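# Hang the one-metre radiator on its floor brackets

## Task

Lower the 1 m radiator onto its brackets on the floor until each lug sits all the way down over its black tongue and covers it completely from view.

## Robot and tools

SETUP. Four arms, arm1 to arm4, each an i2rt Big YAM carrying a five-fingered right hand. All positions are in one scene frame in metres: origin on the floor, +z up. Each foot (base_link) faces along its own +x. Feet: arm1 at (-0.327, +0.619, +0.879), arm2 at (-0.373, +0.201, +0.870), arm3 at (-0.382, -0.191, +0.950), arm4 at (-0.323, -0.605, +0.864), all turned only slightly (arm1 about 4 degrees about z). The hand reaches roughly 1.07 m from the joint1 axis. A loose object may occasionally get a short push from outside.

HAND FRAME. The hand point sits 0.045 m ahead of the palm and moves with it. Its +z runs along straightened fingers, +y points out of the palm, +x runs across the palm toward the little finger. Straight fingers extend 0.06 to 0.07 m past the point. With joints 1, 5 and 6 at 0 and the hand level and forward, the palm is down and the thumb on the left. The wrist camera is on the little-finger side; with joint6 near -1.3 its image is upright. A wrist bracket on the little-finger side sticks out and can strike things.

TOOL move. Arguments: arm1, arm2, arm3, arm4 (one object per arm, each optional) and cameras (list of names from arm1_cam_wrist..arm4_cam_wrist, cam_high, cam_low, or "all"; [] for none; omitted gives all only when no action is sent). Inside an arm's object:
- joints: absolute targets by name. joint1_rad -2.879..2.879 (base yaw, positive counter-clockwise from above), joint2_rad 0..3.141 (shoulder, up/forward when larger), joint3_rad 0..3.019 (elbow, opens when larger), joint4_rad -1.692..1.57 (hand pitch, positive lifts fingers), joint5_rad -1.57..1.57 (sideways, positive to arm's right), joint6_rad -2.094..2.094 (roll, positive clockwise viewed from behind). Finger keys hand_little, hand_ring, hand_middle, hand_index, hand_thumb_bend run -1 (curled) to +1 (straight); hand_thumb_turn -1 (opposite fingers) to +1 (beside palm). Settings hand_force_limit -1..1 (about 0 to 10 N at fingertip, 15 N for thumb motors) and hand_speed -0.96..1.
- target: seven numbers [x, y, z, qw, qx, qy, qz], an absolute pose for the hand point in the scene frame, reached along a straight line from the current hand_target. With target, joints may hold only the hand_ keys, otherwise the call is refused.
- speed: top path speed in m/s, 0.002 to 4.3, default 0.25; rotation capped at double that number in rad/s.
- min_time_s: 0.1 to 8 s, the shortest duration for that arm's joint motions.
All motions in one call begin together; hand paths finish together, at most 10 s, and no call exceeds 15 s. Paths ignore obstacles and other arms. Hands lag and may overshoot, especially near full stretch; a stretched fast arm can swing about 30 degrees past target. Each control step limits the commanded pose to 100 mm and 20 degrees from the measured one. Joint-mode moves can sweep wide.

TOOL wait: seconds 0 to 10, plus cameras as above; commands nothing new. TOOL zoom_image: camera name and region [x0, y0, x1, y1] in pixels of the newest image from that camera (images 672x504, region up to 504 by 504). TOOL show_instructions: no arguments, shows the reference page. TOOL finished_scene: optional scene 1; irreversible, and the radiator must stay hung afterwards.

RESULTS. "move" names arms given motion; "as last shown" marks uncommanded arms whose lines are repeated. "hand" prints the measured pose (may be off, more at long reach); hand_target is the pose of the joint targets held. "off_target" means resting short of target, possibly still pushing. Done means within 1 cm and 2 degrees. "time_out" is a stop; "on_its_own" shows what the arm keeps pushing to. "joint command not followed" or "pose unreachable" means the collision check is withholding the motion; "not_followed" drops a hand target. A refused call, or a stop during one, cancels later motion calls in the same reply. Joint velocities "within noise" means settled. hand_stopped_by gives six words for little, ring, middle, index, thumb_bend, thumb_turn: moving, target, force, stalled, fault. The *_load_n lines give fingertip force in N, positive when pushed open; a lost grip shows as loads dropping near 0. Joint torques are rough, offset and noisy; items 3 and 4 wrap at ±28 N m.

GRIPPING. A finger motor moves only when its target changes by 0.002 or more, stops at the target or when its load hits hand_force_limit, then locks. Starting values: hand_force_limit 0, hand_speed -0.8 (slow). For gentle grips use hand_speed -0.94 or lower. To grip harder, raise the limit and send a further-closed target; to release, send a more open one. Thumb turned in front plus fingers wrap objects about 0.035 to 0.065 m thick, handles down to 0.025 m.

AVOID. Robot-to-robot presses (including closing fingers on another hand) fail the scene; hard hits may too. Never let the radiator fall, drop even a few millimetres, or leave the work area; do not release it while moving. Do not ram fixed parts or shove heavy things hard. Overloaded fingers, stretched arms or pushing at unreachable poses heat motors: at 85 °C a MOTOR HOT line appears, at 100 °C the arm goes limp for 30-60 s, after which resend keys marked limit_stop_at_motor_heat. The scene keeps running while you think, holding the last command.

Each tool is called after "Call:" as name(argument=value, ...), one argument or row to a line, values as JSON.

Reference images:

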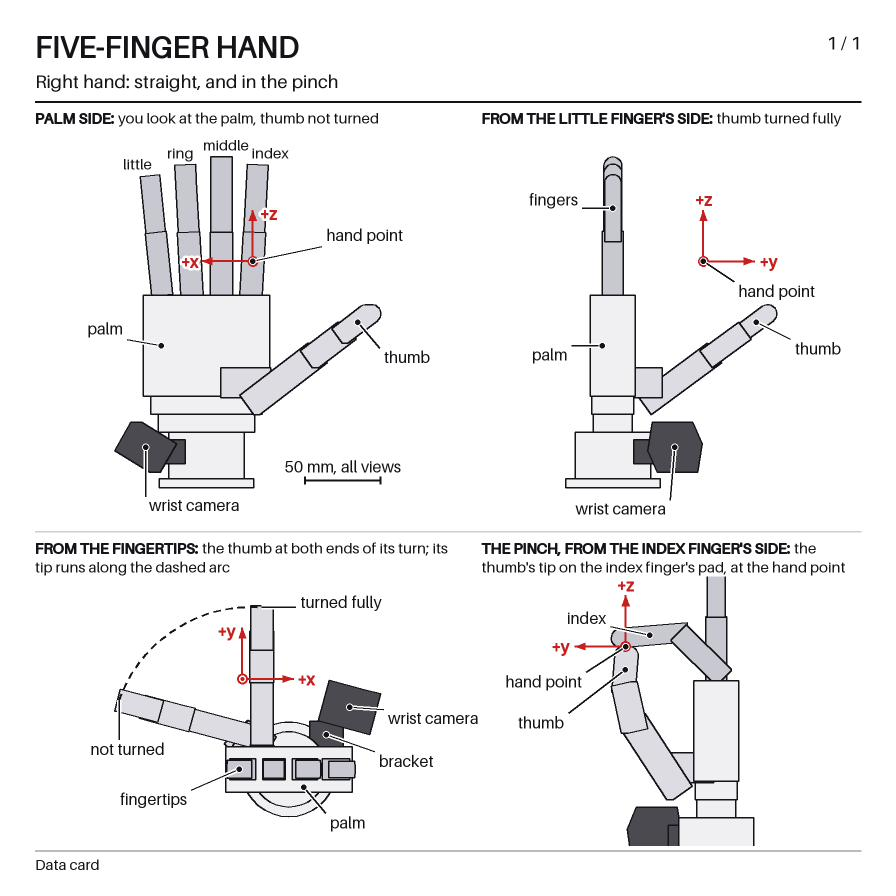

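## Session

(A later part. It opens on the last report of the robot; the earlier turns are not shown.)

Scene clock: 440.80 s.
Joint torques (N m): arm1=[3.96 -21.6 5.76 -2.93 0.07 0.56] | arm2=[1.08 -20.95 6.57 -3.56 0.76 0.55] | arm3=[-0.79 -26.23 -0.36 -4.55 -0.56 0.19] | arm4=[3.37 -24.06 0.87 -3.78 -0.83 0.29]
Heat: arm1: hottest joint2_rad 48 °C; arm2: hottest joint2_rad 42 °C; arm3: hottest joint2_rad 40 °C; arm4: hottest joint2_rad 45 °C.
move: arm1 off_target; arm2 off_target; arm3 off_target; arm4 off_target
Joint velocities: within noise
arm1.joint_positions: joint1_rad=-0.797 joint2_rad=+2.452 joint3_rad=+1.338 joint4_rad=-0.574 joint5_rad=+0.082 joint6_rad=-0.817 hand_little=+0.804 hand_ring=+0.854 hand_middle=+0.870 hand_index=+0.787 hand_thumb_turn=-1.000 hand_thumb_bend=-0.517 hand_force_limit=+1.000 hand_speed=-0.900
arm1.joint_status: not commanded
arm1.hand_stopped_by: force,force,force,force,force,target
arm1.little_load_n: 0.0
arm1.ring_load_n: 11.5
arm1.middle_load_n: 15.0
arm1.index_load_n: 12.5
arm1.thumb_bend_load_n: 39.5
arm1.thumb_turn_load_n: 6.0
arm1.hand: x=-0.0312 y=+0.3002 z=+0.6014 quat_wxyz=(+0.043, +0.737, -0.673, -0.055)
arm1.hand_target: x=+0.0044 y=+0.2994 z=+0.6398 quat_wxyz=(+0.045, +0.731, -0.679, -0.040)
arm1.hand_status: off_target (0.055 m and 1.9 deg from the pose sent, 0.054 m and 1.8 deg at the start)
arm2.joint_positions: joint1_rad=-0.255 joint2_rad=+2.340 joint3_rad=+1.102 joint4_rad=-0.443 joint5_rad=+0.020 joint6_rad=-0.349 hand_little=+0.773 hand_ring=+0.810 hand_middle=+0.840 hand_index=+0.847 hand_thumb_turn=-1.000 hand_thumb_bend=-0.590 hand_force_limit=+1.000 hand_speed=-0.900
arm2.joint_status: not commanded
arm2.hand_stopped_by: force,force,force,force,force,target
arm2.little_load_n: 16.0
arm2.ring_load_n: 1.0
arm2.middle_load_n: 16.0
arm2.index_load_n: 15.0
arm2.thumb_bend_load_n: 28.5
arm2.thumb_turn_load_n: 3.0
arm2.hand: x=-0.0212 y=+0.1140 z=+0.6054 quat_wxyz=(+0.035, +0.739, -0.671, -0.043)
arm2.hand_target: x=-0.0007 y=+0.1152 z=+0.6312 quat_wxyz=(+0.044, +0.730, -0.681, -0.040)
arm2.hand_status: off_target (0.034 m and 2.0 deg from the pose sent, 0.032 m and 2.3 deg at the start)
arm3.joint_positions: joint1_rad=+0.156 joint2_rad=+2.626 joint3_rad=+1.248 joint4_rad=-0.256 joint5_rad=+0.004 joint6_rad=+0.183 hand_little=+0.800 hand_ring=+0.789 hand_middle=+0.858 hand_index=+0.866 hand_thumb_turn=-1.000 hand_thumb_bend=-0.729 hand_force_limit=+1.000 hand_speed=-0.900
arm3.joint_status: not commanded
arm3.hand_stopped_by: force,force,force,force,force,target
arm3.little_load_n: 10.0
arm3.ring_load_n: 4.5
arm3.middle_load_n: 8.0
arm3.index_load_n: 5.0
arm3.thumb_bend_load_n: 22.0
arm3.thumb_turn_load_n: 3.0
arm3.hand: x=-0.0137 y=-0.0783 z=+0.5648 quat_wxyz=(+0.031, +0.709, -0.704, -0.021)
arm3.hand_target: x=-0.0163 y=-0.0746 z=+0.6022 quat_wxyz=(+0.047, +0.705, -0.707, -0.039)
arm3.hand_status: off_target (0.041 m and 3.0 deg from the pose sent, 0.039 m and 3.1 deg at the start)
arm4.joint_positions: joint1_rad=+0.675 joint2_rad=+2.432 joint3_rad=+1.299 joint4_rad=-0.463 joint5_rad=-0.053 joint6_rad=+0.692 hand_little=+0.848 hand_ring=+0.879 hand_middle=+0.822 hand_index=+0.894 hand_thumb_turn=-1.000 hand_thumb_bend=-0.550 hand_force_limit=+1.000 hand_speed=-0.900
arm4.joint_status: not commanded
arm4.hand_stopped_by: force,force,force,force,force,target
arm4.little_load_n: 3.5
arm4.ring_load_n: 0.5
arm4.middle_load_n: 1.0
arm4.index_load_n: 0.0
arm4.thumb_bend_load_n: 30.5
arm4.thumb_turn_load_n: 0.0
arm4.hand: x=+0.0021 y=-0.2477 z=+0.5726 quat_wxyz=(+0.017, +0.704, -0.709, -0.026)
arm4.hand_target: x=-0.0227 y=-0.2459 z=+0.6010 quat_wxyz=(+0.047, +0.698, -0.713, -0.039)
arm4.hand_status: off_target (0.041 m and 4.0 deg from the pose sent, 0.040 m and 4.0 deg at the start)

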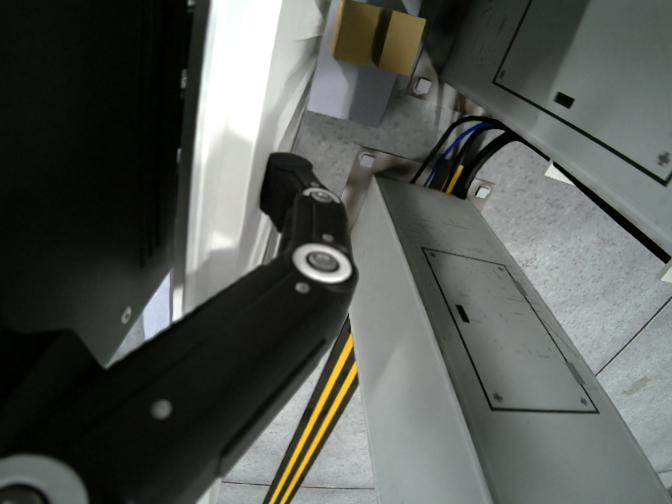

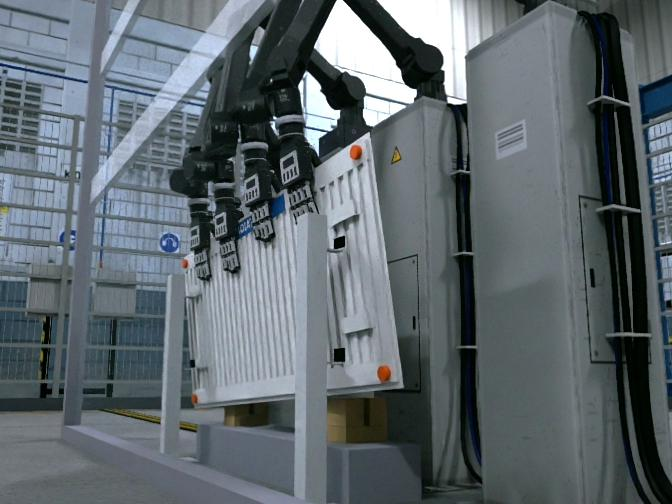

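Call:
move(
  arm1={"target": [-0.004, 0.2985, 0.615, 0.048, 0.730, -0.679, -0.044], "speed": 0.04},
  arm2={"target": [-0.004, 0.115, 0.610, 0.048, 0.729, -0.680, -0.044], "speed": 0.04},
  arm3={"target": [-0.016, -0.0745, 0.592, 0.050, 0.704, -0.706, -0.042], "speed": 0.04},
  arm4={"target": [-0.024, -0.2457, 0.592, 0.048, 0.698, -0.713, -0.040], "speed": 0.04},
  cameras=["arm1_cam_wrist", "cam_low"],
)

Call:
zoom_image(
  camera="cam_low",
  region=[310, 180, 380, 270],
)

Scene clock: 443.40 s.
Joint torques (N m): arm1=[2.49 -21.19 4.49 -2.22 -0.01 0.31] | arm2=[0.97 -19.19 6.49 -3.02 0.92 0.44] | arm3=[-1.26 -25.17 -0.05 -4.11 -1.01 0.17] | arm4=[3.02 -21.83 1.28 -3.14 -0.95 0.21]
Heat: arm1: hottest joint2_rad 48 °C; arm2: hottest joint2_rad 42 °C; arm3: hottest joint2_rad 40 °C; arm4: hottest joint2_rad 45 °C.
move: arm1 off_target; arm2 off_target; arm3 off_target; arm4 off_target
Joint velocities: within noise
arm1.joint_positions: joint1_rad=-0.791 joint2_rad=+2.498 joint3_rad=+1.355 joint4_rad=-0.549 joint5_rad=+0.091 joint6_rad=-0.803 hand_little=+0.804 hand_ring=+0.854 hand_middle=+0.870 hand_index=+0.787 hand_thumb_turn=-0.999 hand_thumb_bend=-0.512 hand_force_limit=+1.000 hand_speed=-0.900
arm1.joint_status: not commanded
arm1.hand_stopped_by: force,force,force,force,force,target
arm1.little_load_n: 0.0
arm1.ring_load_n: 13.0
arm1.middle_load_n: 15.5
arm1.index_load_n: 12.5
arm1.thumb_bend_load_n: 39.5
arm1.thumb_turn_load_n: 9.5
arm1.hand: x=-0.0316 y=+0.3032 z=+0.5818 quat_wxyz=(+0.048, +0.734, -0.675, -0.056)
arm1.hand_target: x=-0.0049 y=+0.2990 z=+0.6135 quat_wxyz=(+0.048, +0.731, -0.679, -0.043)
arm1.hand_status: off_target (0.043 m and 1.5 deg from the pose sent, 0.030 m and 1.7 deg at the start)
arm2.joint_positions: joint1_rad=-0.251 joint2_rad=+2.373 joint3_rad=+1.114 joint4_rad=-0.422 joint5_rad=+0.018 joint6_rad=-0.341 hand_little=+0.773 hand_ring=+0.810 hand_middle=+0.840 hand_index=+0.847 hand_thumb_turn=-1.000 hand_thumb_bend=-0.590 hand_force_limit=+1.000 hand_speed=-0.900
arm2.joint_status: not commanded
arm2.hand_stopped_by: force,force,force,force,force,target
arm2.little_load_n: 15.5
arm2.ring_load_n: 0.0
arm2.middle_load_n: 15.5
arm2.index_load_n: 14.5
arm2.thumb_bend_load_n: 28.5
arm2.thumb_turn_load_n: 5.0
arm2.hand: x=-0.0212 y=+0.1165 z=+0.5924 quat_wxyz=(+0.034, +0.738, -0.672, -0.044)
arm2.hand_target: x=-0.0043 y=+0.1151 z=+0.6099 quat_wxyz=(+0.047, +0.730, -0.681, -0.042)
arm2.hand_status: off_target (0.025 m and 2.1 deg from the pose sent, 0.018 m and 2.2 deg at the start)
arm3.joint_positions: joint1_rad=+0.162 joint2_rad=+2.648 joint3_rad=+1.270 joint4_rad=-0.262 joint5_rad=+0.014 joint6_rad=+0.184 hand_little=+0.800 hand_ring=+0.789 hand_middle=+0.858 hand_index=+0.866 hand_thumb_turn=-1.000 hand_thumb_bend=-0.729 hand_force_limit=+1.000 hand_speed=-0.900
arm3.joint_status: not commanded
arm3.hand_stopped_by: force,force,force,force,force,target
arm3.little_load_n: 8.0
arm3.ring_load_n: 3.5
arm3.middle_load_n: 8.0
arm3.index_load_n: 5.5
arm3.thumb_bend_load_n: 22.5
arm3.thumb_turn_load_n: 6.5
arm3.hand: x=-0.0131 y=-0.0777 z=+0.5567 quat_wxyz=(+0.036, +0.711, -0.702, -0.019)
arm3.hand_target: x=-0.0160 y=-0.0746 z=+0.5893 quat_wxyz=(+0.049, +0.704, -0.707, -0.041)
arm3.hand_status: off_target (0.036 m and 3.2 deg from the pose sent, 0.028 m and 3.3 deg at the start)
arm4.joint_positions: joint1_rad=+0.679 joint2_rad=+2.439 joint3_rad=+1.304 joint4_rad=-0.463 joint5_rad=-0.050 joint6_rad=+0.699 hand_little=+0.847 hand_ring=+0.879 hand_middle=+0.822 hand_index=+0.894 hand_thumb_turn=-1.000 hand_thumb_bend=-0.550 hand_force_limit=+1.000 hand_speed=-0.900
arm4.joint_status: not commanded
arm4.hand_stopped_by: force,force,force,force,force,target
arm4.little_load_n: 1.0
arm4.ring_load_n: 0.0
arm4.middle_load_n: 0.0
arm4.index_load_n: 0.0
arm4.thumb_bend_load_n: 31.5
arm4.thumb_turn_load_n: 1.5
arm4.hand: x=+0.0010 y=-0.2464 z=+0.5698 quat_wxyz=(+0.019, +0.703, -0.710, -0.025)
arm4.hand_target: x=-0.0230 y=-0.2459 z=+0.5902 quat_wxyz=(+0.048, +0.698, -0.713, -0.039)
arm4.hand_status: off_target (0.033 m and 3.8 deg from the pose sent, 0.032 m and 3.9 deg at the start)

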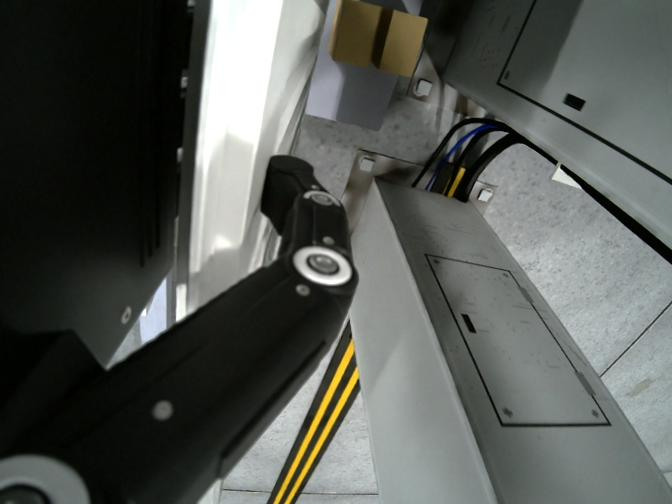

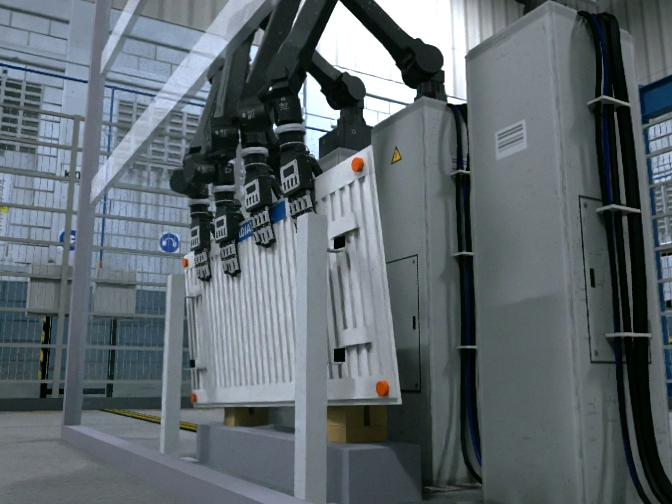

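Scaled by 5.600 from the camera's image (finer frame: 960x720).

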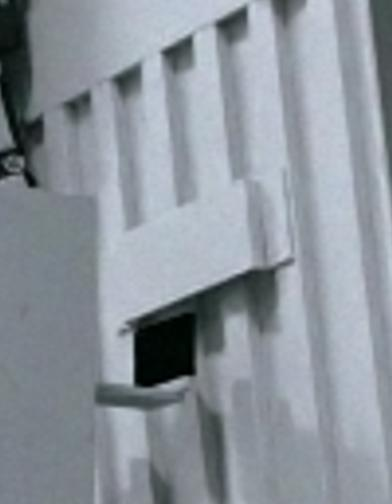

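Call:
move(
  arm1={"target": [0.000, 0.2985, 0.592, 0.048, 0.730, -0.679, -0.044], "speed": 0.04},
  arm2={"target": [0.000, 0.115, 0.590, 0.048, 0.729, -0.680, -0.044], "speed": 0.04},
  arm3={"target": [-0.014, -0.0745, 0.578, 0.050, 0.704, -0.706, -0.042], "speed": 0.04},
  arm4={"target": [-0.024, -0.2457, 0.582, 0.048, 0.698, -0.713, -0.040], "speed": 0.04},
  cameras=["arm1_cam_wrist", "cam_low"],
)

Call:
zoom_image(
  camera="cam_low",
  region=[310, 180, 380, 270],
)

Scene clock: 444.93 s.
Joint torques (N m): arm1=[2.55 -22.24 4.27 -2.37 -0.21 0.26] | arm2=[0.44 -19.14 7.27 -3.25 0.92 0.41] | arm3=[-1.44 -24.7 0.13 -3.75 -1.02 0.14] | arm4=[3.31 -22.07 1.17 -2.47 -0.89 0.19]
Heat: arm1: hottest joint2_rad 48 °C; arm2: hottest joint2_rad 42 °C; arm3: hottest joint2_rad 40 °C; arm4: hottest joint2_rad 45 °C.
move: arm1 off_target; arm2 off_target; arm3 off_target; arm4 off_target
Joint velocities: within noise
arm1.joint_positions: joint1_rad=-0.785 joint2_rad=+2.562 joint3_rad=+1.390 joint4_rad=-0.523 joint5_rad=+0.097 joint6_rad=-0.794 hand_little=+0.804 hand_ring=+0.854 hand_middle=+0.870 hand_index=+0.787 hand_thumb_turn=-0.999 hand_thumb_bend=-0.506 hand_force_limit=+1.000 hand_speed=-0.900
arm1.joint_status: not commanded
arm1.hand_stopped_by: force,force,force,force,force,target
arm1.little_load_n: 0.0
arm1.ring_load_n: 13.0
arm1.middle_load_n: 17.0
arm1.index_load_n: 13.0
arm1.thumb_bend_load_n: 39.5
arm1.thumb_turn_load_n: 10.5
arm1.hand: x=-0.0310 y=+0.3050 z=+0.5555 quat_wxyz=(+0.051, +0.733, -0.676, -0.058)
arm1.hand_target: x=-0.0012 y=+0.2991 z=+0.5902 quat_wxyz=(+0.048, +0.731, -0.679, -0.043)
arm1.hand_status: off_target (0.048 m and 1.7 deg from the pose sent, 0.034 m and 1.5 deg at the start)
arm2.joint_positions: joint1_rad=-0.247 joint2_rad=+2.419 joint3_rad=+1.134 joint4_rad=-0.396 joint5_rad=+0.017 joint6_rad=-0.335 hand_little=+0.773 hand_ring=+0.810 hand_middle=+0.840 hand_index=+0.847 hand_thumb_turn=-1.000 hand_thumb_bend=-0.590 hand_force_limit=+1.000 hand_speed=-0.900
arm2.joint_status: not commanded
arm2.hand_stopped_by: force,force,force,force,force,target
arm2.little_load_n: 16.0
arm2.ring_load_n: 0.0
arm2.middle_load_n: 16.0
arm2.index_load_n: 15.0
arm2.thumb_bend_load_n: 27.5
arm2.thumb_turn_load_n: 5.5
arm2.hand: x=-0.0208 y=+0.1185 z=+0.5745 quat_wxyz=(+0.034, +0.737, -0.673, -0.044)
arm2.hand_target: x=-0.0003 y=+0.1152 z=+0.5902 quat_wxyz=(+0.046, +0.730, -0.681, -0.042)
arm2.hand_status: off_target (0.026 m and 2.0 deg from the pose sent, 0.021 m and 2.1 deg at the start)
arm3.joint_positions: joint1_rad=+0.163 joint2_rad=+2.678 joint3_rad=+1.296 joint4_rad=-0.263 joint5_rad=+0.014 joint6_rad=+0.186 hand_little=+0.800 hand_ring=+0.789 hand_middle=+0.858 hand_index=+0.866 hand_thumb_turn=-1.000 hand_thumb_bend=-0.729 hand_force_limit=+1.000 hand_speed=-0.900
arm3.joint_status: not commanded
arm3.hand_stopped_by: force,force,force,force,force,target
arm3.little_load_n: 8.5
arm3.ring_load_n: 4.0
arm3.middle_load_n: 8.5
arm3.index_load_n: 6.5
arm3.thumb_bend_load_n: 25.5
arm3.thumb_turn_load_n: 6.5
arm3.hand: x=-0.0126 y=-0.0770 z=+0.5458 quat_wxyz=(+0.038, +0.710, -0.703, -0.020)
arm3.hand_target: x=-0.0141 y=-0.0745 z=+0.5758 quat_wxyz=(+0.049, +0.705, -0.707, -0.041)
arm3.hand_status: off_target (0.032 m and 3.0 deg from the pose sent, 0.022 m and 3.2 deg at the start)
arm4.joint_positions: joint1_rad=+0.683 joint2_rad=+2.451 joint3_rad=+1.315 joint4_rad=-0.463 joint5_rad=-0.052 joint6_rad=+0.706 hand_little=+0.847 hand_ring=+0.879 hand_middle=+0.822 hand_index=+0.894 hand_thumb_turn=-1.000 hand_thumb_bend=-0.550 hand_force_limit=+1.000 hand_speed=-0.900
arm4.joint_status: not commanded
arm4.hand_stopped_by: force,force,force,force,force,target
arm4.little_load_n: 1.5
arm4.ring_load_n: 0.0
arm4.middle_load_n: 0.0
arm4.index_load_n: 0.0
arm4.thumb_bend_load_n: 31.0
arm4.thumb_turn_load_n: 1.5
arm4.hand: x=+0.0007 y=-0.2438 z=+0.5653 quat_wxyz=(+0.020, +0.702, -0.712, -0.025)
arm4.hand_target: x=-0.0230 y=-0.2458 z=+0.5808 quat_wxyz=(+0.048, +0.698, -0.713, -0.039)
arm4.hand_status: off_target (0.030 m and 3.7 deg from the pose sent, 0.028 m and 3.9 deg at the start)

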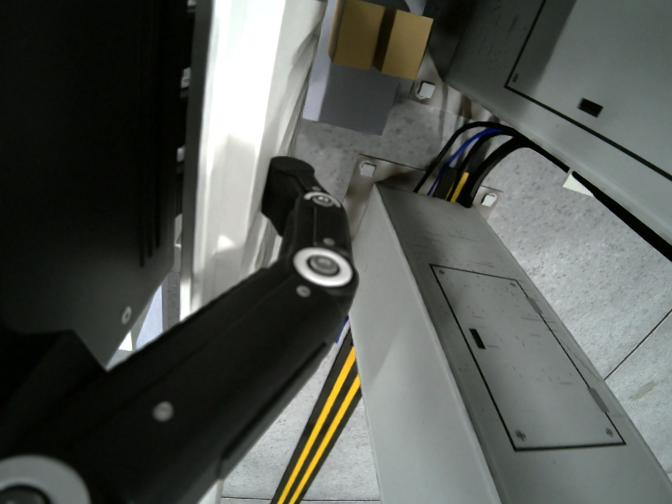

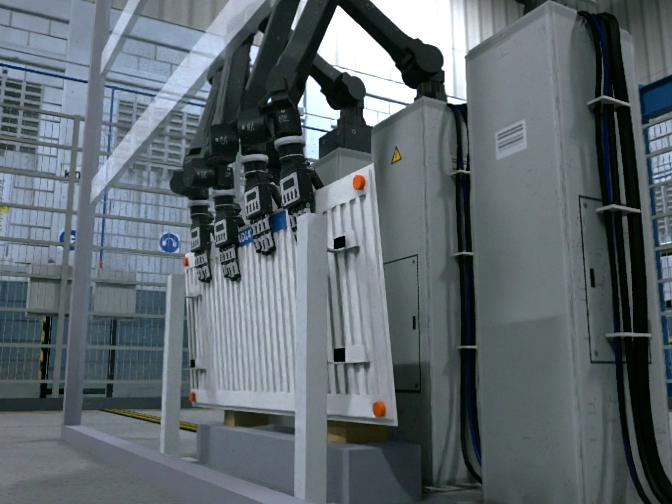

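Scaled by 5.600 from the camera's image (finer frame: 960x720).

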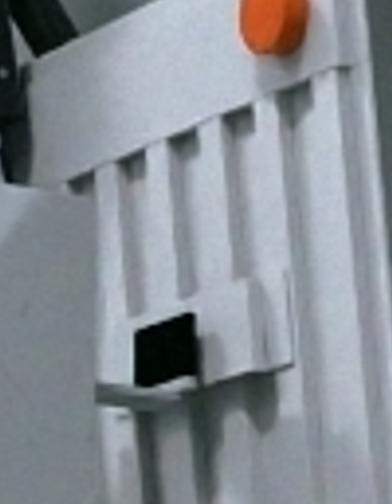

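Call:
move(
  arm1={"target": [-0.026, 0.2985, 0.572, 0.052, 0.733, -0.676, -0.052], "speed": 0.04},
  arm2={"target": [-0.020, 0.115, 0.575, 0.050, 0.732, -0.677, -0.050], "speed": 0.04},
  arm3={"target": [-0.022, -0.0745, 0.565, 0.054, 0.706, -0.704, -0.046], "speed": 0.04},
  arm4={"target": [-0.024, -0.2457, 0.574, 0.050, 0.698, -0.713, -0.042], "speed": 0.04},
  cameras=["arm1_cam_wrist", "arm2_cam_wrist", "cam_low"],
)

Call:
zoom_image(
  camera="cam_low",
  region=[180, 160, 440, 460],
)

Scene clock: 447.37 s.
Joint torques (N m): arm1=[0.15 -21.71 2.02 -2.5 0.09 -0.11] | arm2=[-0.79 -19.19 3.81 -2.44 0.67 0.21] | arm3=[-1.32 -23.59 -0.39 -3.3 -1.17 0.11] | arm4=[2.67 -20.78 1.31 -2.17 -0.88 0.11]
Heat: arm1: hottest joint2_rad 48 °C; arm2: hottest joint2_rad 42 °C; arm3: hottest joint2_rad 40 °C; arm4: hottest joint2_rad 45 °C.
move: arm1 off_target; arm2 off_target; arm3 off_target; arm4 off_target
Joint velocities: within noise
arm1.joint_positions: joint1_rad=-0.785 joint2_rad=+2.594 joint3_rad=+1.390 joint4_rad=-0.473 joint5_rad=+0.099 joint6_rad=-0.799 hand_little=+0.804 hand_ring=+0.854 hand_middle=+0.870 hand_index=+0.787 hand_thumb_turn=-0.999 hand_thumb_bend=-0.506 hand_force_limit=+1.000 hand_speed=-0.900
arm1.joint_status: not commanded
arm1.hand_stopped_by: force,force,force,force,force,target
arm1.little_load_n: 0.0
arm1.ring_load_n: 12.0
arm1.middle_load_n: 16.0
arm1.index_load_n: 14.0
arm1.thumb_bend_load_n: 33.5
arm1.thumb_turn_load_n: 9.5
arm1.hand: x=-0.0328 y=+0.3055 z=+0.5379 quat_wxyz=(+0.052, +0.734, -0.675, -0.048)
arm1.hand_target: x=-0.0265 y=+0.2987 z=+0.5699 quat_wxyz=(+0.052, +0.733, -0.676, -0.052)
arm1.hand_status: off_target (0.036 m and 0.5 deg from the pose sent, 0.018 m and 0.6 deg at the start)
arm2.joint_positions: joint1_rad=-0.244 joint2_rad=+2.449 joint3_rad=+1.143 joint4_rad=-0.372 joint5_rad=+0.024 joint6_rad=-0.335 hand_little=+0.773 hand_ring=+0.810 hand_middle=+0.840 hand_index=+0.847 hand_thumb_turn=-1.000 hand_thumb_bend=-0.590 hand_force_limit=+1.000 hand_speed=-0.900
arm2.joint_status: not commanded
arm2.hand_stopped_by: force,force,force,force,force,target
arm2.little_load_n: 13.0
arm2.ring_load_n: 0.0
arm2.middle_load_n: 14.0
arm2.index_load_n: 14.0
arm2.thumb_bend_load_n: 28.0
arm2.thumb_turn_load_n: 7.0
arm2.hand: x=-0.0218 y=+0.1183 z=+0.5620 quat_wxyz=(+0.036, +0.738, -0.672, -0.041)
arm2.hand_target: x=-0.0200 y=+0.1151 z=+0.5749 quat_wxyz=(+0.050, +0.733, -0.677, -0.049)
arm2.hand_status: off_target (0.014 m and 2.1 deg from the pose sent, 0.004 m and 2.1 deg at the start)
arm3.joint_positions: joint1_rad=+0.165 joint2_rad=+2.698 joint3_rad=+1.312 joint4_rad=-0.263 joint5_rad=+0.015 joint6_rad=+0.186 hand_little=+0.800 hand_ring=+0.789 hand_middle=+0.858 hand_index=+0.866 hand_thumb_turn=-1.000 hand_thumb_bend=-0.729 hand_force_limit=+1.000 hand_speed=-0.900
arm3.joint_status: not commanded
arm3.hand_stopped_by: force,force,force,force,force,target
arm3.little_load_n: 8.0
arm3.ring_load_n: 4.0
arm3.middle_load_n: 8.0
arm3.index_load_n: 6.5
arm3.thumb_bend_load_n: 26.5
arm3.thumb_turn_load_n: 6.5
arm3.hand: x=-0.0131 y=-0.0764 z=+0.5386 quat_wxyz=(+0.040, +0.711, -0.702, -0.021)
arm3.hand_target: x=-0.0218 y=-0.0745 z=+0.5634 quat_wxyz=(+0.054, +0.706, -0.705, -0.045)
arm3.hand_status: off_target (0.028 m and 3.4 deg from the pose sent, 0.021 m and 3.5 deg at the start)
arm4.joint_positions: joint1_rad=+0.684 joint2_rad=+2.461 joint3_rad=+1.326 joint4_rad=-0.463 joint5_rad=-0.056 joint6_rad=+0.709 hand_little=+0.847 hand_ring=+0.879 hand_middle=+0.822 hand_index=+0.894 hand_thumb_turn=-1.000 hand_thumb_bend=-0.550 hand_force_limit=+1.000 hand_speed=-0.900
arm4.joint_status: not commanded
arm4.hand_stopped_by: force,force,force,force,force,target
arm4.little_load_n: 2.5
arm4.ring_load_n: 0.0
arm4.middle_load_n: 0.0
arm4.index_load_n: 0.0
arm4.thumb_bend_load_n: 30.0
arm4.thumb_turn_load_n: 2.0
arm4.hand: x=+0.0022 y=-0.2406 z=+0.5628 quat_wxyz=(+0.018, +0.701, -0.712, -0.028)
arm4.hand_target: x=-0.0231 y=-0.2457 z=+0.5733 quat_wxyz=(+0.050, +0.698, -0.713, -0.041)
arm4.hand_status: off_target (0.029 m and 4.0 deg from the pose sent, 0.026 m and 4.0 deg at the start)

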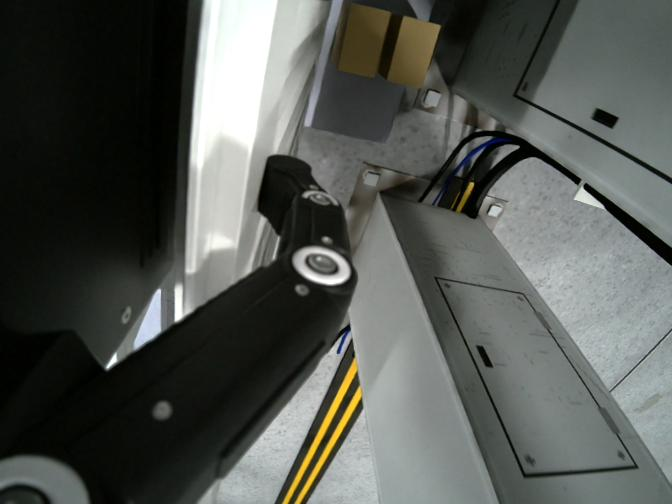

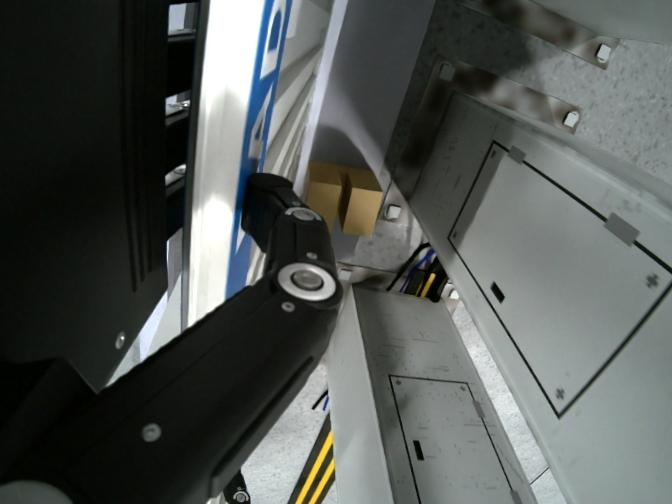

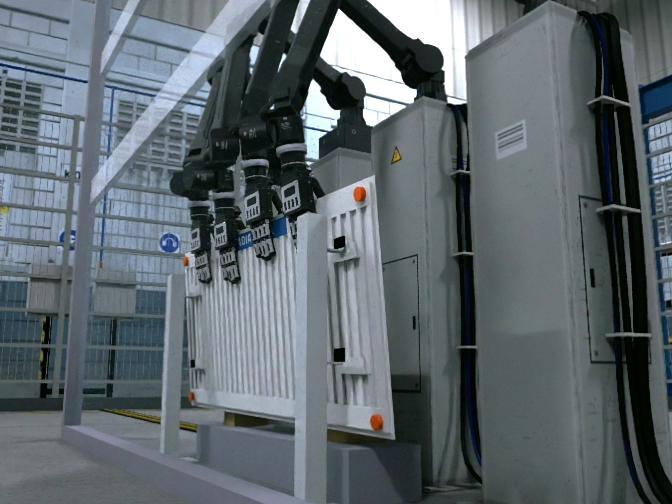

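Scaled by 1.680 from the camera's image (finer frame: 960x720).

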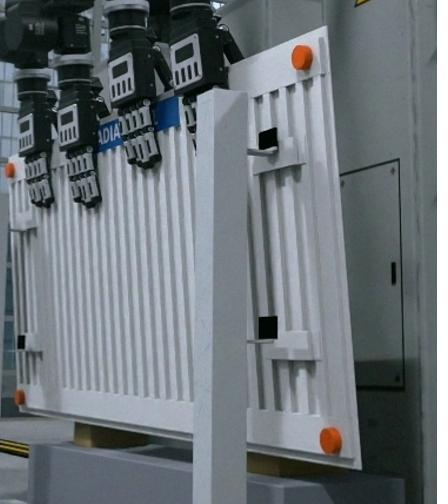

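Call:
move(
  arm1={"target": [-0.064, 0.2985, 0.535, 0.064, 0.738, -0.671, -0.030], "speed": 0.04},
  arm2={"target": [-0.044, 0.115, 0.555, 0.062, 0.738, -0.671, -0.032], "speed": 0.04},
  arm3={"target": [-0.034, -0.0745, 0.545, 0.062, 0.712, -0.698, -0.032], "speed": 0.04},
  arm4={"target": [-0.026, -0.2457, 0.566, 0.060, 0.704, -0.707, -0.032], "speed": 0.04},
  cameras=["cam_low"],
)

Call:
move(
  arm1={"target": [-0.084, 0.2985, 0.512, 0.066, 0.741, -0.668, -0.021], "speed": 0.04},
  arm2={"target": [-0.060, 0.115, 0.540, 0.066, 0.741, -0.668, -0.021], "speed": 0.04},
  arm3={"target": [-0.042, -0.0745, 0.530, 0.067, 0.716, -0.693, -0.020], "speed": 0.04},
  arm4={"target": [-0.028, -0.2457, 0.558, 0.067, 0.709, -0.701, -0.020], "speed": 0.04},
  cameras=["arm1_cam_wrist", "cam_low"],
)

Scene clock: 450.63 s.
Joint torques (N m): arm1=[-1.96 -19.78 -0.24 -1.37 1 -0.42] | arm2=[-1.32 -19.25 0.06 -1.18 1.07 0.15] | arm3=[-0.91 -21.77 -1.09 -2.29 -0.9 0.1] | arm4=[2.43 -20.13 2.02 -2.92 -0.74 0.05]
Heat: arm1: hottest joint2_rad 47 °C; arm2: hottest joint2_rad 42 °C; arm3: hottest joint2_rad 40 °C; arm4: hottest joint2_rad 45 °C.
move: arm1 off_target; arm2 off_target; arm3 off_target; arm4 off_target
Joint velocities: within noise
arm1.joint_positions: joint1_rad=-0.798 joint2_rad=+2.617 joint3_rad=+1.327 joint4_rad=-0.320 joint5_rad=+0.100 joint6_rad=-0.826 hand_little=+0.804 hand_ring=+0.854 hand_middle=+0.870 hand_index=+0.787 hand_thumb_turn=-0.999 hand_thumb_bend=-0.512 hand_force_limit=+1.000 hand_speed=-0.900
arm1.joint_status: not commanded
arm1.hand_stopped_by: force,force,force,force,force,target
arm1.little_load_n: 0.0
arm1.ring_load_n: 8.0
arm1.middle_load_n: 10.0
arm1.index_load_n: 10.5
arm1.thumb_bend_load_n: 19.5
arm1.thumb_turn_load_n: 5.0
arm1.hand: x=-0.0456 y=+0.3068 z=+0.5137 quat_wxyz=(+0.052, +0.739, -0.671, -0.016)
arm1.hand_target: x=-0.0634 y=+0.2991 z=+0.5336 quat_wxyz=(+0.064, +0.738, -0.671, -0.030)
arm1.hand_status: off_target (0.029 m and 2.1 deg from the pose sent, 0.032 m and 2.6 deg at the start)
arm2.joint_positions: joint1_rad=-0.228 joint2_rad=+2.479 joint3_rad=+1.120 joint4_rad=-0.295 joint5_rad=+0.053 joint6_rad=-0.335 hand_little=+0.773 hand_ring=+0.810 hand_middle=+0.840 hand_index=+0.847 hand_thumb_turn=-1.000 hand_thumb_bend=-0.590 hand_force_limit=+1.000 hand_speed=-0.900
arm2.joint_status: not commanded
arm2.hand_stopped_by: force,force,force,force,force,target
arm2.little_load_n: 10.5
arm2.ring_load_n: 0.0
arm2.middle_load_n: 12.0
arm2.index_load_n: 13.0
arm2.thumb_bend_load_n: 27.0
arm2.thumb_turn_load_n: 6.0
arm2.hand: x=-0.0297 y=+0.1201 z=+0.5448 quat_wxyz=(+0.044, +0.744, -0.666, -0.023)
arm2.hand_target: x=-0.0439 y=+0.1153 z=+0.5545 quat_wxyz=(+0.062, +0.738, -0.671, -0.032)
arm2.hand_status: off_target (0.018 m and 2.5 deg from the pose sent, 0.023 m and 3.1 deg at the start)
arm3.joint_positions: joint1_rad=+0.181 joint2_rad=+2.719 joint3_rad=+1.319 joint4_rad=-0.243 joint5_rad=+0.040 joint6_rad=+0.193 hand_little=+0.800 hand_ring=+0.789 hand_middle=+0.858 hand_index=+0.866 hand_thumb_turn=-1.000 hand_thumb_bend=-0.729 hand_force_limit=+1.000 hand_speed=-0.900
arm3.joint_status: not commanded
arm3.hand_stopped_by: force,force,force,force,force,target
arm3.little_load_n: 7.5
arm3.ring_load_n: 3.5
arm3.middle_load_n: 8.0
arm3.index_load_n: 6.5
arm3.thumb_bend_load_n: 27.0
arm3.thumb_turn_load_n: 6.5
arm3.hand: x=-0.0162 y=-0.0756 z=+0.5282 quat_wxyz=(+0.045, +0.714, -0.698, -0.009)
arm3.hand_target: x=-0.0335 y=-0.0746 z=+0.5441 quat_wxyz=(+0.062, +0.712, -0.699, -0.032)
arm3.hand_status: off_target (0.025 m and 3.3 deg from the pose sent, 0.022 m and 2.9 deg at the start)
arm4.joint_positions: joint1_rad=+0.696 joint2_rad=+2.471 joint3_rad=+1.341 joint4_rad=-0.471 joint5_rad=-0.040 joint6_rad=+0.712 hand_little=+0.847 hand_ring=+0.879 hand_middle=+0.822 hand_index=+0.894 hand_thumb_turn=-1.000 hand_thumb_bend=-0.550 hand_force_limit=+1.000 hand_speed=-0.900
arm4.joint_status: not commanded
arm4.hand_stopped_by: force,force,force,force,force,target
arm4.little_load_n: 4.0
arm4.ring_load_n: 1.5
arm4.middle_load_n: 1.5
arm4.index_load_n: 0.0
arm4.thumb_bend_load_n: 30.0
arm4.thumb_turn_load_n: 2.0
arm4.hand: x=+0.0019 y=-0.2371 z=+0.5590 quat_wxyz=(+0.021, +0.704, -0.709, -0.020)
arm4.hand_target: x=-0.0251 y=-0.2457 z=+0.5657 quat_wxyz=(+0.060, +0.704, -0.707, -0.032)
arm4.hand_status: off_target (0.030 m and 4.7 deg from the pose sent, 0.029 m and 4.8 deg at the start)

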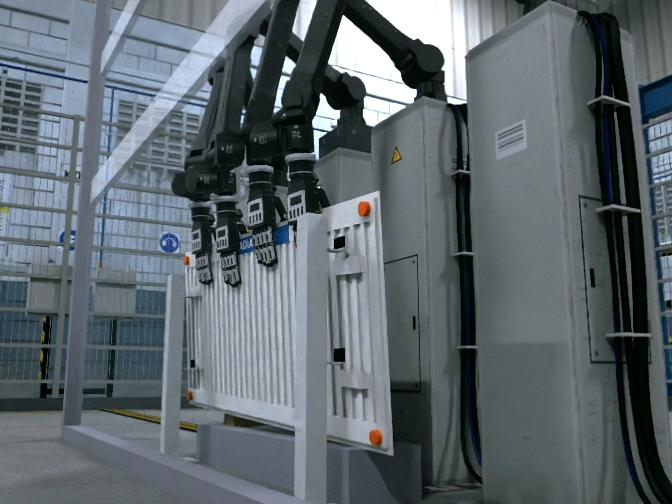

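Scene clock: 451.87 s.
Joint torques (N m): arm1=[-3.49 -15.85 -0.2 -0.1 1.33 -0.67] | arm2=[-1.55 -16.03 0.05 -0.43 1.67 0.07] | arm3=[-0.09 -19.08 -0.61 -1.25 -0.28 0.13] | arm4=[2.96 -18.32 2.74 -2.77 -0.29 -0.02]
Heat: arm1: hottest joint2_rad 47 °C; arm2: hottest joint2_rad 42 °C; arm3: hottest joint2_rad 40 °C; arm4: hottest joint2_rad 45 °C.
move: arm1 off_target; arm2 off_target; arm3 off_target; arm4 off_target
Joint velocities: within noise
arm1.joint_positions: joint1_rad=-0.805 joint2_rad=+2.608 joint3_rad=+1.295 joint4_rad=-0.265 joint5_rad=+0.094 joint6_rad=-0.835 hand_little=+0.804 hand_ring=+0.853 hand_middle=+0.869 hand_index=+0.786 hand_thumb_turn=-1.000 hand_thumb_bend=-0.513 hand_force_limit=+1.000 hand_speed=-0.900
arm1.joint_status: not commanded
arm1.hand_stopped_by: force,force,force,force,force,target
arm1.little_load_n: 0.5
arm1.ring_load_n: 4.0
arm1.middle_load_n: 3.5
arm1.index_load_n: 4.0
arm1.thumb_bend_load_n: 17.5
arm1.thumb_turn_load_n: 2.5
arm1.hand: x=-0.0480 y=+0.3058 z=+0.5122 quat_wxyz=(+0.048, +0.740, -0.671, +0.000)
arm1.hand_target: x=-0.0827 y=+0.3004 z=+0.5122 quat_wxyz=(+0.065, +0.741, -0.668, -0.022)
arm1.hand_status: off_target (0.037 m and 3.1 deg from the pose sent, 0.039 m and 1.8 deg at the start)
arm2.joint_positions: joint1_rad=-0.228 joint2_rad=+2.470 joint3_rad=+1.079 joint4_rad=-0.231 joint5_rad=+0.056 joint6_rad=-0.335 hand_little=+0.773 hand_ring=+0.810 hand_middle=+0.840 hand_index=+0.847 hand_thumb_turn=-1.000 hand_thumb_bend=-0.590 hand_force_limit=+1.000 hand_speed=-0.900
arm2.joint_status: not commanded
arm2.hand_stopped_by: force,force,force,force,force,target
arm2.little_load_n: 10.5
arm2.ring_load_n: 0.0
arm2.middle_load_n: 10.5
arm2.index_load_n: 11.0
arm2.thumb_bend_load_n: 21.5
arm2.thumb_turn_load_n: 3.5
arm2.hand: x=-0.0347 y=+0.1206 z=+0.5428 quat_wxyz=(+0.038, +0.744, -0.667, -0.008)
arm2.hand_target: x=-0.0597 y=+0.1156 z=+0.5406 quat_wxyz=(+0.066, +0.741, -0.668, -0.021)
arm2.hand_status: off_target (0.026 m and 3.6 deg from the pose sent, 0.031 m and 2.6 deg at the start)
arm3.joint_positions: joint1_rad=+0.187 joint2_rad=+2.720 joint3_rad=+1.314 joint4_rad=-0.234 joint5_rad=+0.051 joint6_rad=+0.194 hand_little=+0.800 hand_ring=+0.789 hand_middle=+0.858 hand_index=+0.866 hand_thumb_turn=-1.000 hand_thumb_bend=-0.729 hand_force_limit=+1.000 hand_speed=-0.900
arm3.joint_status: not commanded
arm3.hand_stopped_by: force,force,force,force,force,target
arm3.little_load_n: 7.0
arm3.ring_load_n: 3.0
arm3.middle_load_n: 8.0
arm3.index_load_n: 6.5
arm3.thumb_bend_load_n: 27.0
arm3.thumb_turn_load_n: 5.0
arm3.hand: x=-0.0176 y=-0.0755 z=+0.5268 quat_wxyz=(+0.046, +0.716, -0.696, -0.003)
arm3.hand_target: x=-0.0416 y=-0.0748 z=+0.5300 quat_wxyz=(+0.067, +0.717, -0.694, -0.020)
arm3.hand_status: off_target (0.025 m and 3.1 deg from the pose sent, 0.026 m and 2.9 deg at the start)
arm4.joint_positions: joint1_rad=+0.702 joint2_rad=+2.474 joint3_rad=+1.349 joint4_rad=-0.483 joint5_rad=-0.029 joint6_rad=+0.712 hand_little=+0.847 hand_ring=+0.880 hand_middle=+0.822 hand_index=+0.894 hand_thumb_turn=-1.000 hand_thumb_bend=-0.550 hand_force_limit=+1.000 hand_speed=-0.900
arm4.joint_status: not commanded
arm4.hand_stopped_by: force,force,force,force,force,target
arm4.little_load_n: 5.5
arm4.ring_load_n: 3.5
arm4.middle_load_n: 4.5
arm4.index_load_n: 0.0
arm4.thumb_bend_load_n: 29.0
arm4.thumb_turn_load_n: 1.0
arm4.hand: x=+0.0011 y=-0.2370 z=+0.5581 quat_wxyz=(+0.025, +0.706, -0.707, -0.014)
arm4.hand_target: x=-0.0270 y=-0.2460 z=+0.5582 quat_wxyz=(+0.066, +0.709, -0.702, -0.019)
arm4.hand_status: off_target (0.030 m and 4.9 deg from the pose sent, 0.031 m and 5.5 deg at the start)

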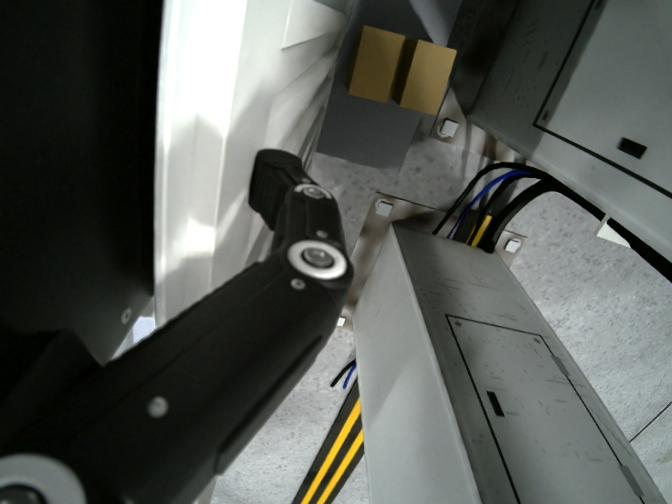

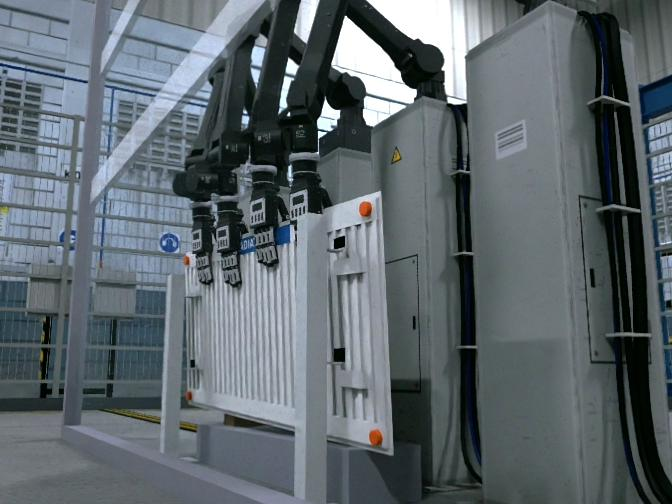

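Call:
zoom_image(
  camera="cam_low",
  region=[180, 380, 440, 500],
)

Scaled by 1.938 from the camera's image (finer frame: 960x720).

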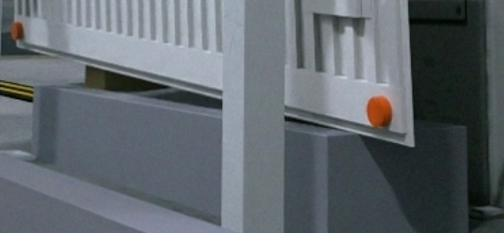

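Call:
move(
  arm1={"target": [-0.112, 0.2985, 0.530, 0.060, 0.742, -0.667, -0.014], "speed": 0.06},
  arm2={"target": [-0.082, 0.115, 0.556, 0.060, 0.742, -0.667, -0.014], "speed": 0.06},
  arm3={"target": [-0.056, -0.0745, 0.545, 0.060, 0.717, -0.694, -0.014], "speed": 0.06},
  arm4={"target": [-0.034, -0.2457, 0.560, 0.062, 0.710, -0.701, -0.016], "speed": 0.06},
  cameras=["cam_low"],
)

Scene clock: 454.20 s.
Joint torques (N m): arm1=[-4.42 -18.2 -2.36 -0.96 1.88 -0.66] | arm2=[-1.67 -18.49 -2.77 -1.4 1.55 0.12] | arm3=[0.03 -21.83 -3.21 -2.15 -0.47 0.26] | arm4=[3.02 -20.01 1.43 -2.15 -0.61 0.25]
Heat: arm1: hottest joint2_rad 47 °C; arm2: hottest joint2_rad 41 °C; arm3: hottest joint2_rad 40 °C; arm4: hottest joint2_rad 45 °C.
move: arm1 off_target; arm2 off_target; arm3 off_target; arm4 off_target
Joint velocities: within noise
arm1.joint_positions: joint1_rad=-0.842 joint2_rad=+2.588 joint3_rad=+1.222 joint4_rad=-0.182 joint5_rad=+0.065 joint6_rad=-0.889 hand_little=+0.804 hand_ring=+0.853 hand_middle=+0.869 hand_index=+0.786 hand_thumb_turn=-1.000 hand_thumb_bend=-0.513 hand_force_limit=+1.000 hand_speed=-0.900
arm1.joint_status: not commanded
arm1.hand_stopped_by: force,force,force,force,force,target
arm1.little_load_n: 0.0
arm1.ring_load_n: 5.5
arm1.middle_load_n: 5.0
arm1.index_load_n: 5.5
arm1.thumb_bend_load_n: 17.0
arm1.thumb_turn_load_n: 1.5
arm1.hand: x=-0.0676 y=+0.3068 z=+0.5117 quat_wxyz=(+0.035, +0.745, -0.666, +0.013)
arm1.hand_target: x=-0.1096 y=+0.3012 z=+0.5279 quat_wxyz=(+0.059, +0.742, -0.667, -0.015)
arm1.hand_status: off_target (0.049 m and 4.3 deg from the pose sent, 0.067 m and 2.1 deg at the start)
arm2.joint_positions: joint1_rad=-0.235 joint2_rad=+2.455 joint3_rad=+1.012 joint4_rad=-0.144 joint5_rad=+0.056 joint6_rad=-0.358 hand_little=+0.773 hand_ring=+0.810 hand_middle=+0.840 hand_index=+0.847 hand_thumb_turn=-1.000 hand_thumb_bend=-0.590 hand_force_limit=+1.000 hand_speed=-0.900
arm2.joint_status: not commanded
arm2.hand_stopped_by: force,force,force,force,force,target
arm2.little_load_n: 12.0
arm2.ring_load_n: 0.0
arm2.middle_load_n: 12.0
arm2.index_load_n: 12.0
arm2.thumb_bend_load_n: 24.5
arm2.thumb_turn_load_n: 1.5
arm2.hand: x=-0.0485 y=+0.1200 z=+0.5423 quat_wxyz=(+0.029, +0.750, -0.661, +0.006)
arm2.hand_target: x=-0.0810 y=+0.1161 z=+0.5547 quat_wxyz=(+0.060, +0.743, -0.667, -0.014)
arm2.hand_status: off_target (0.037 m and 4.4 deg from the pose sent, 0.050 m and 2.7 deg at the start)
arm3.joint_positions: joint1_rad=+0.194 joint2_rad=+2.711 joint3_rad=+1.260 joint4_rad=-0.157 joint5_rad=+0.058 joint6_rad=+0.192 hand_little=+0.800 hand_ring=+0.789 hand_middle=+0.858 hand_index=+0.866 hand_thumb_turn=-1.000 hand_thumb_bend=-0.729 hand_force_limit=+1.000 hand_speed=-0.900
arm3.joint_status: not commanded
arm3.hand_stopped_by: force,force,force,force,force,target
arm3.little_load_n: 9.5
arm3.ring_load_n: 5.0
arm3.middle_load_n: 9.5
arm3.index_load_n: 7.5
arm3.thumb_bend_load_n: 27.5
arm3.thumb_turn_load_n: 4.0
arm3.hand: x=-0.0275 y=-0.0765 z=+0.5255 quat_wxyz=(+0.035, +0.719, -0.694, +0.009)
arm3.hand_target: x=-0.0552 y=-0.0751 z=+0.5433 quat_wxyz=(+0.060, +0.717, -0.694, -0.013)
arm3.hand_status: off_target (0.035 m and 3.9 deg from the pose sent, 0.043 m and 2.0 deg at the start)
arm4.joint_positions: joint1_rad=+0.718 joint2_rad=+2.471 joint3_rad=+1.339 joint4_rad=-0.477 joint5_rad=-0.010 joint6_rad=+0.696 hand_little=+0.847 hand_ring=+0.880 hand_middle=+0.823 hand_index=+0.895 hand_thumb_turn=-1.000 hand_thumb_bend=-0.549 hand_force_limit=+1.000 hand_speed=-0.900
arm4.joint_status: not commanded
arm4.hand_stopped_by: force,force,force,force,force,target
arm4.little_load_n: 5.5
arm4.ring_load_n: 8.5
arm4.middle_load_n: 10.5
arm4.index_load_n: 6.5
arm4.thumb_bend_load_n: 35.0
arm4.thumb_turn_load_n: 0.0
arm4.hand: x=-0.0055 y=-0.2378 z=+0.5567 quat_wxyz=(+0.026, +0.718, -0.695, -0.005)
arm4.hand_target: x=-0.0329 y=-0.2457 z=+0.5599 quat_wxyz=(+0.062, +0.710, -0.701, -0.015)
arm4.hand_status: off_target (0.030 m and 4.4 deg from the pose sent, 0.036 m and 4.3 deg at the start)

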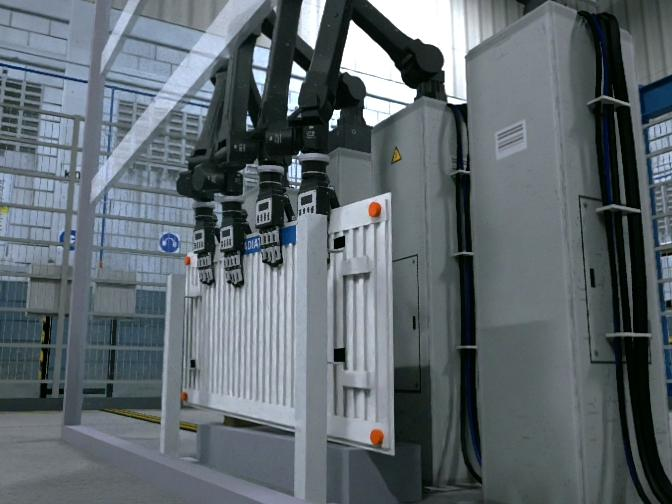

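Call:
zoom_image(
  camera="cam_low",
  region=[160, 240, 230, 420],
)

Call:
zoom_image(
  camera="cam_low",
  region=[300, 180, 410, 460],
)

Scaled by 2.800 from the camera's image (finer frame: 960x720).

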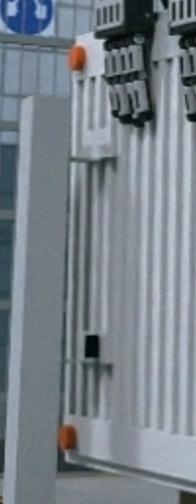

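Scaled by 1.800 from the camera's image (finer frame: 960x720).

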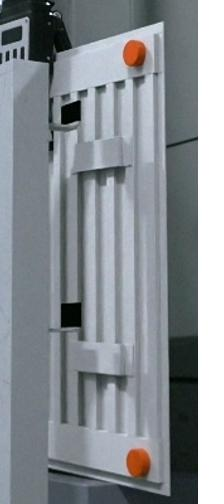

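Call:
zoom_image(
  camera="cam_low",
  region=[176, 250, 216, 310],
)

Call:
zoom_image(
  camera="cam_low",
  region=[176, 340, 216, 400],
)

Scaled by 8.400 from the camera's image (finer frame: 960x720).

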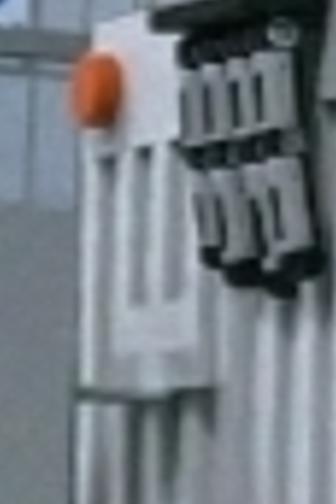

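Scaled by 8.400 from the camera's image (finer frame: 960x720).

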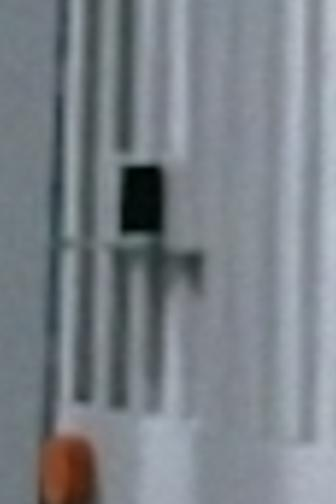

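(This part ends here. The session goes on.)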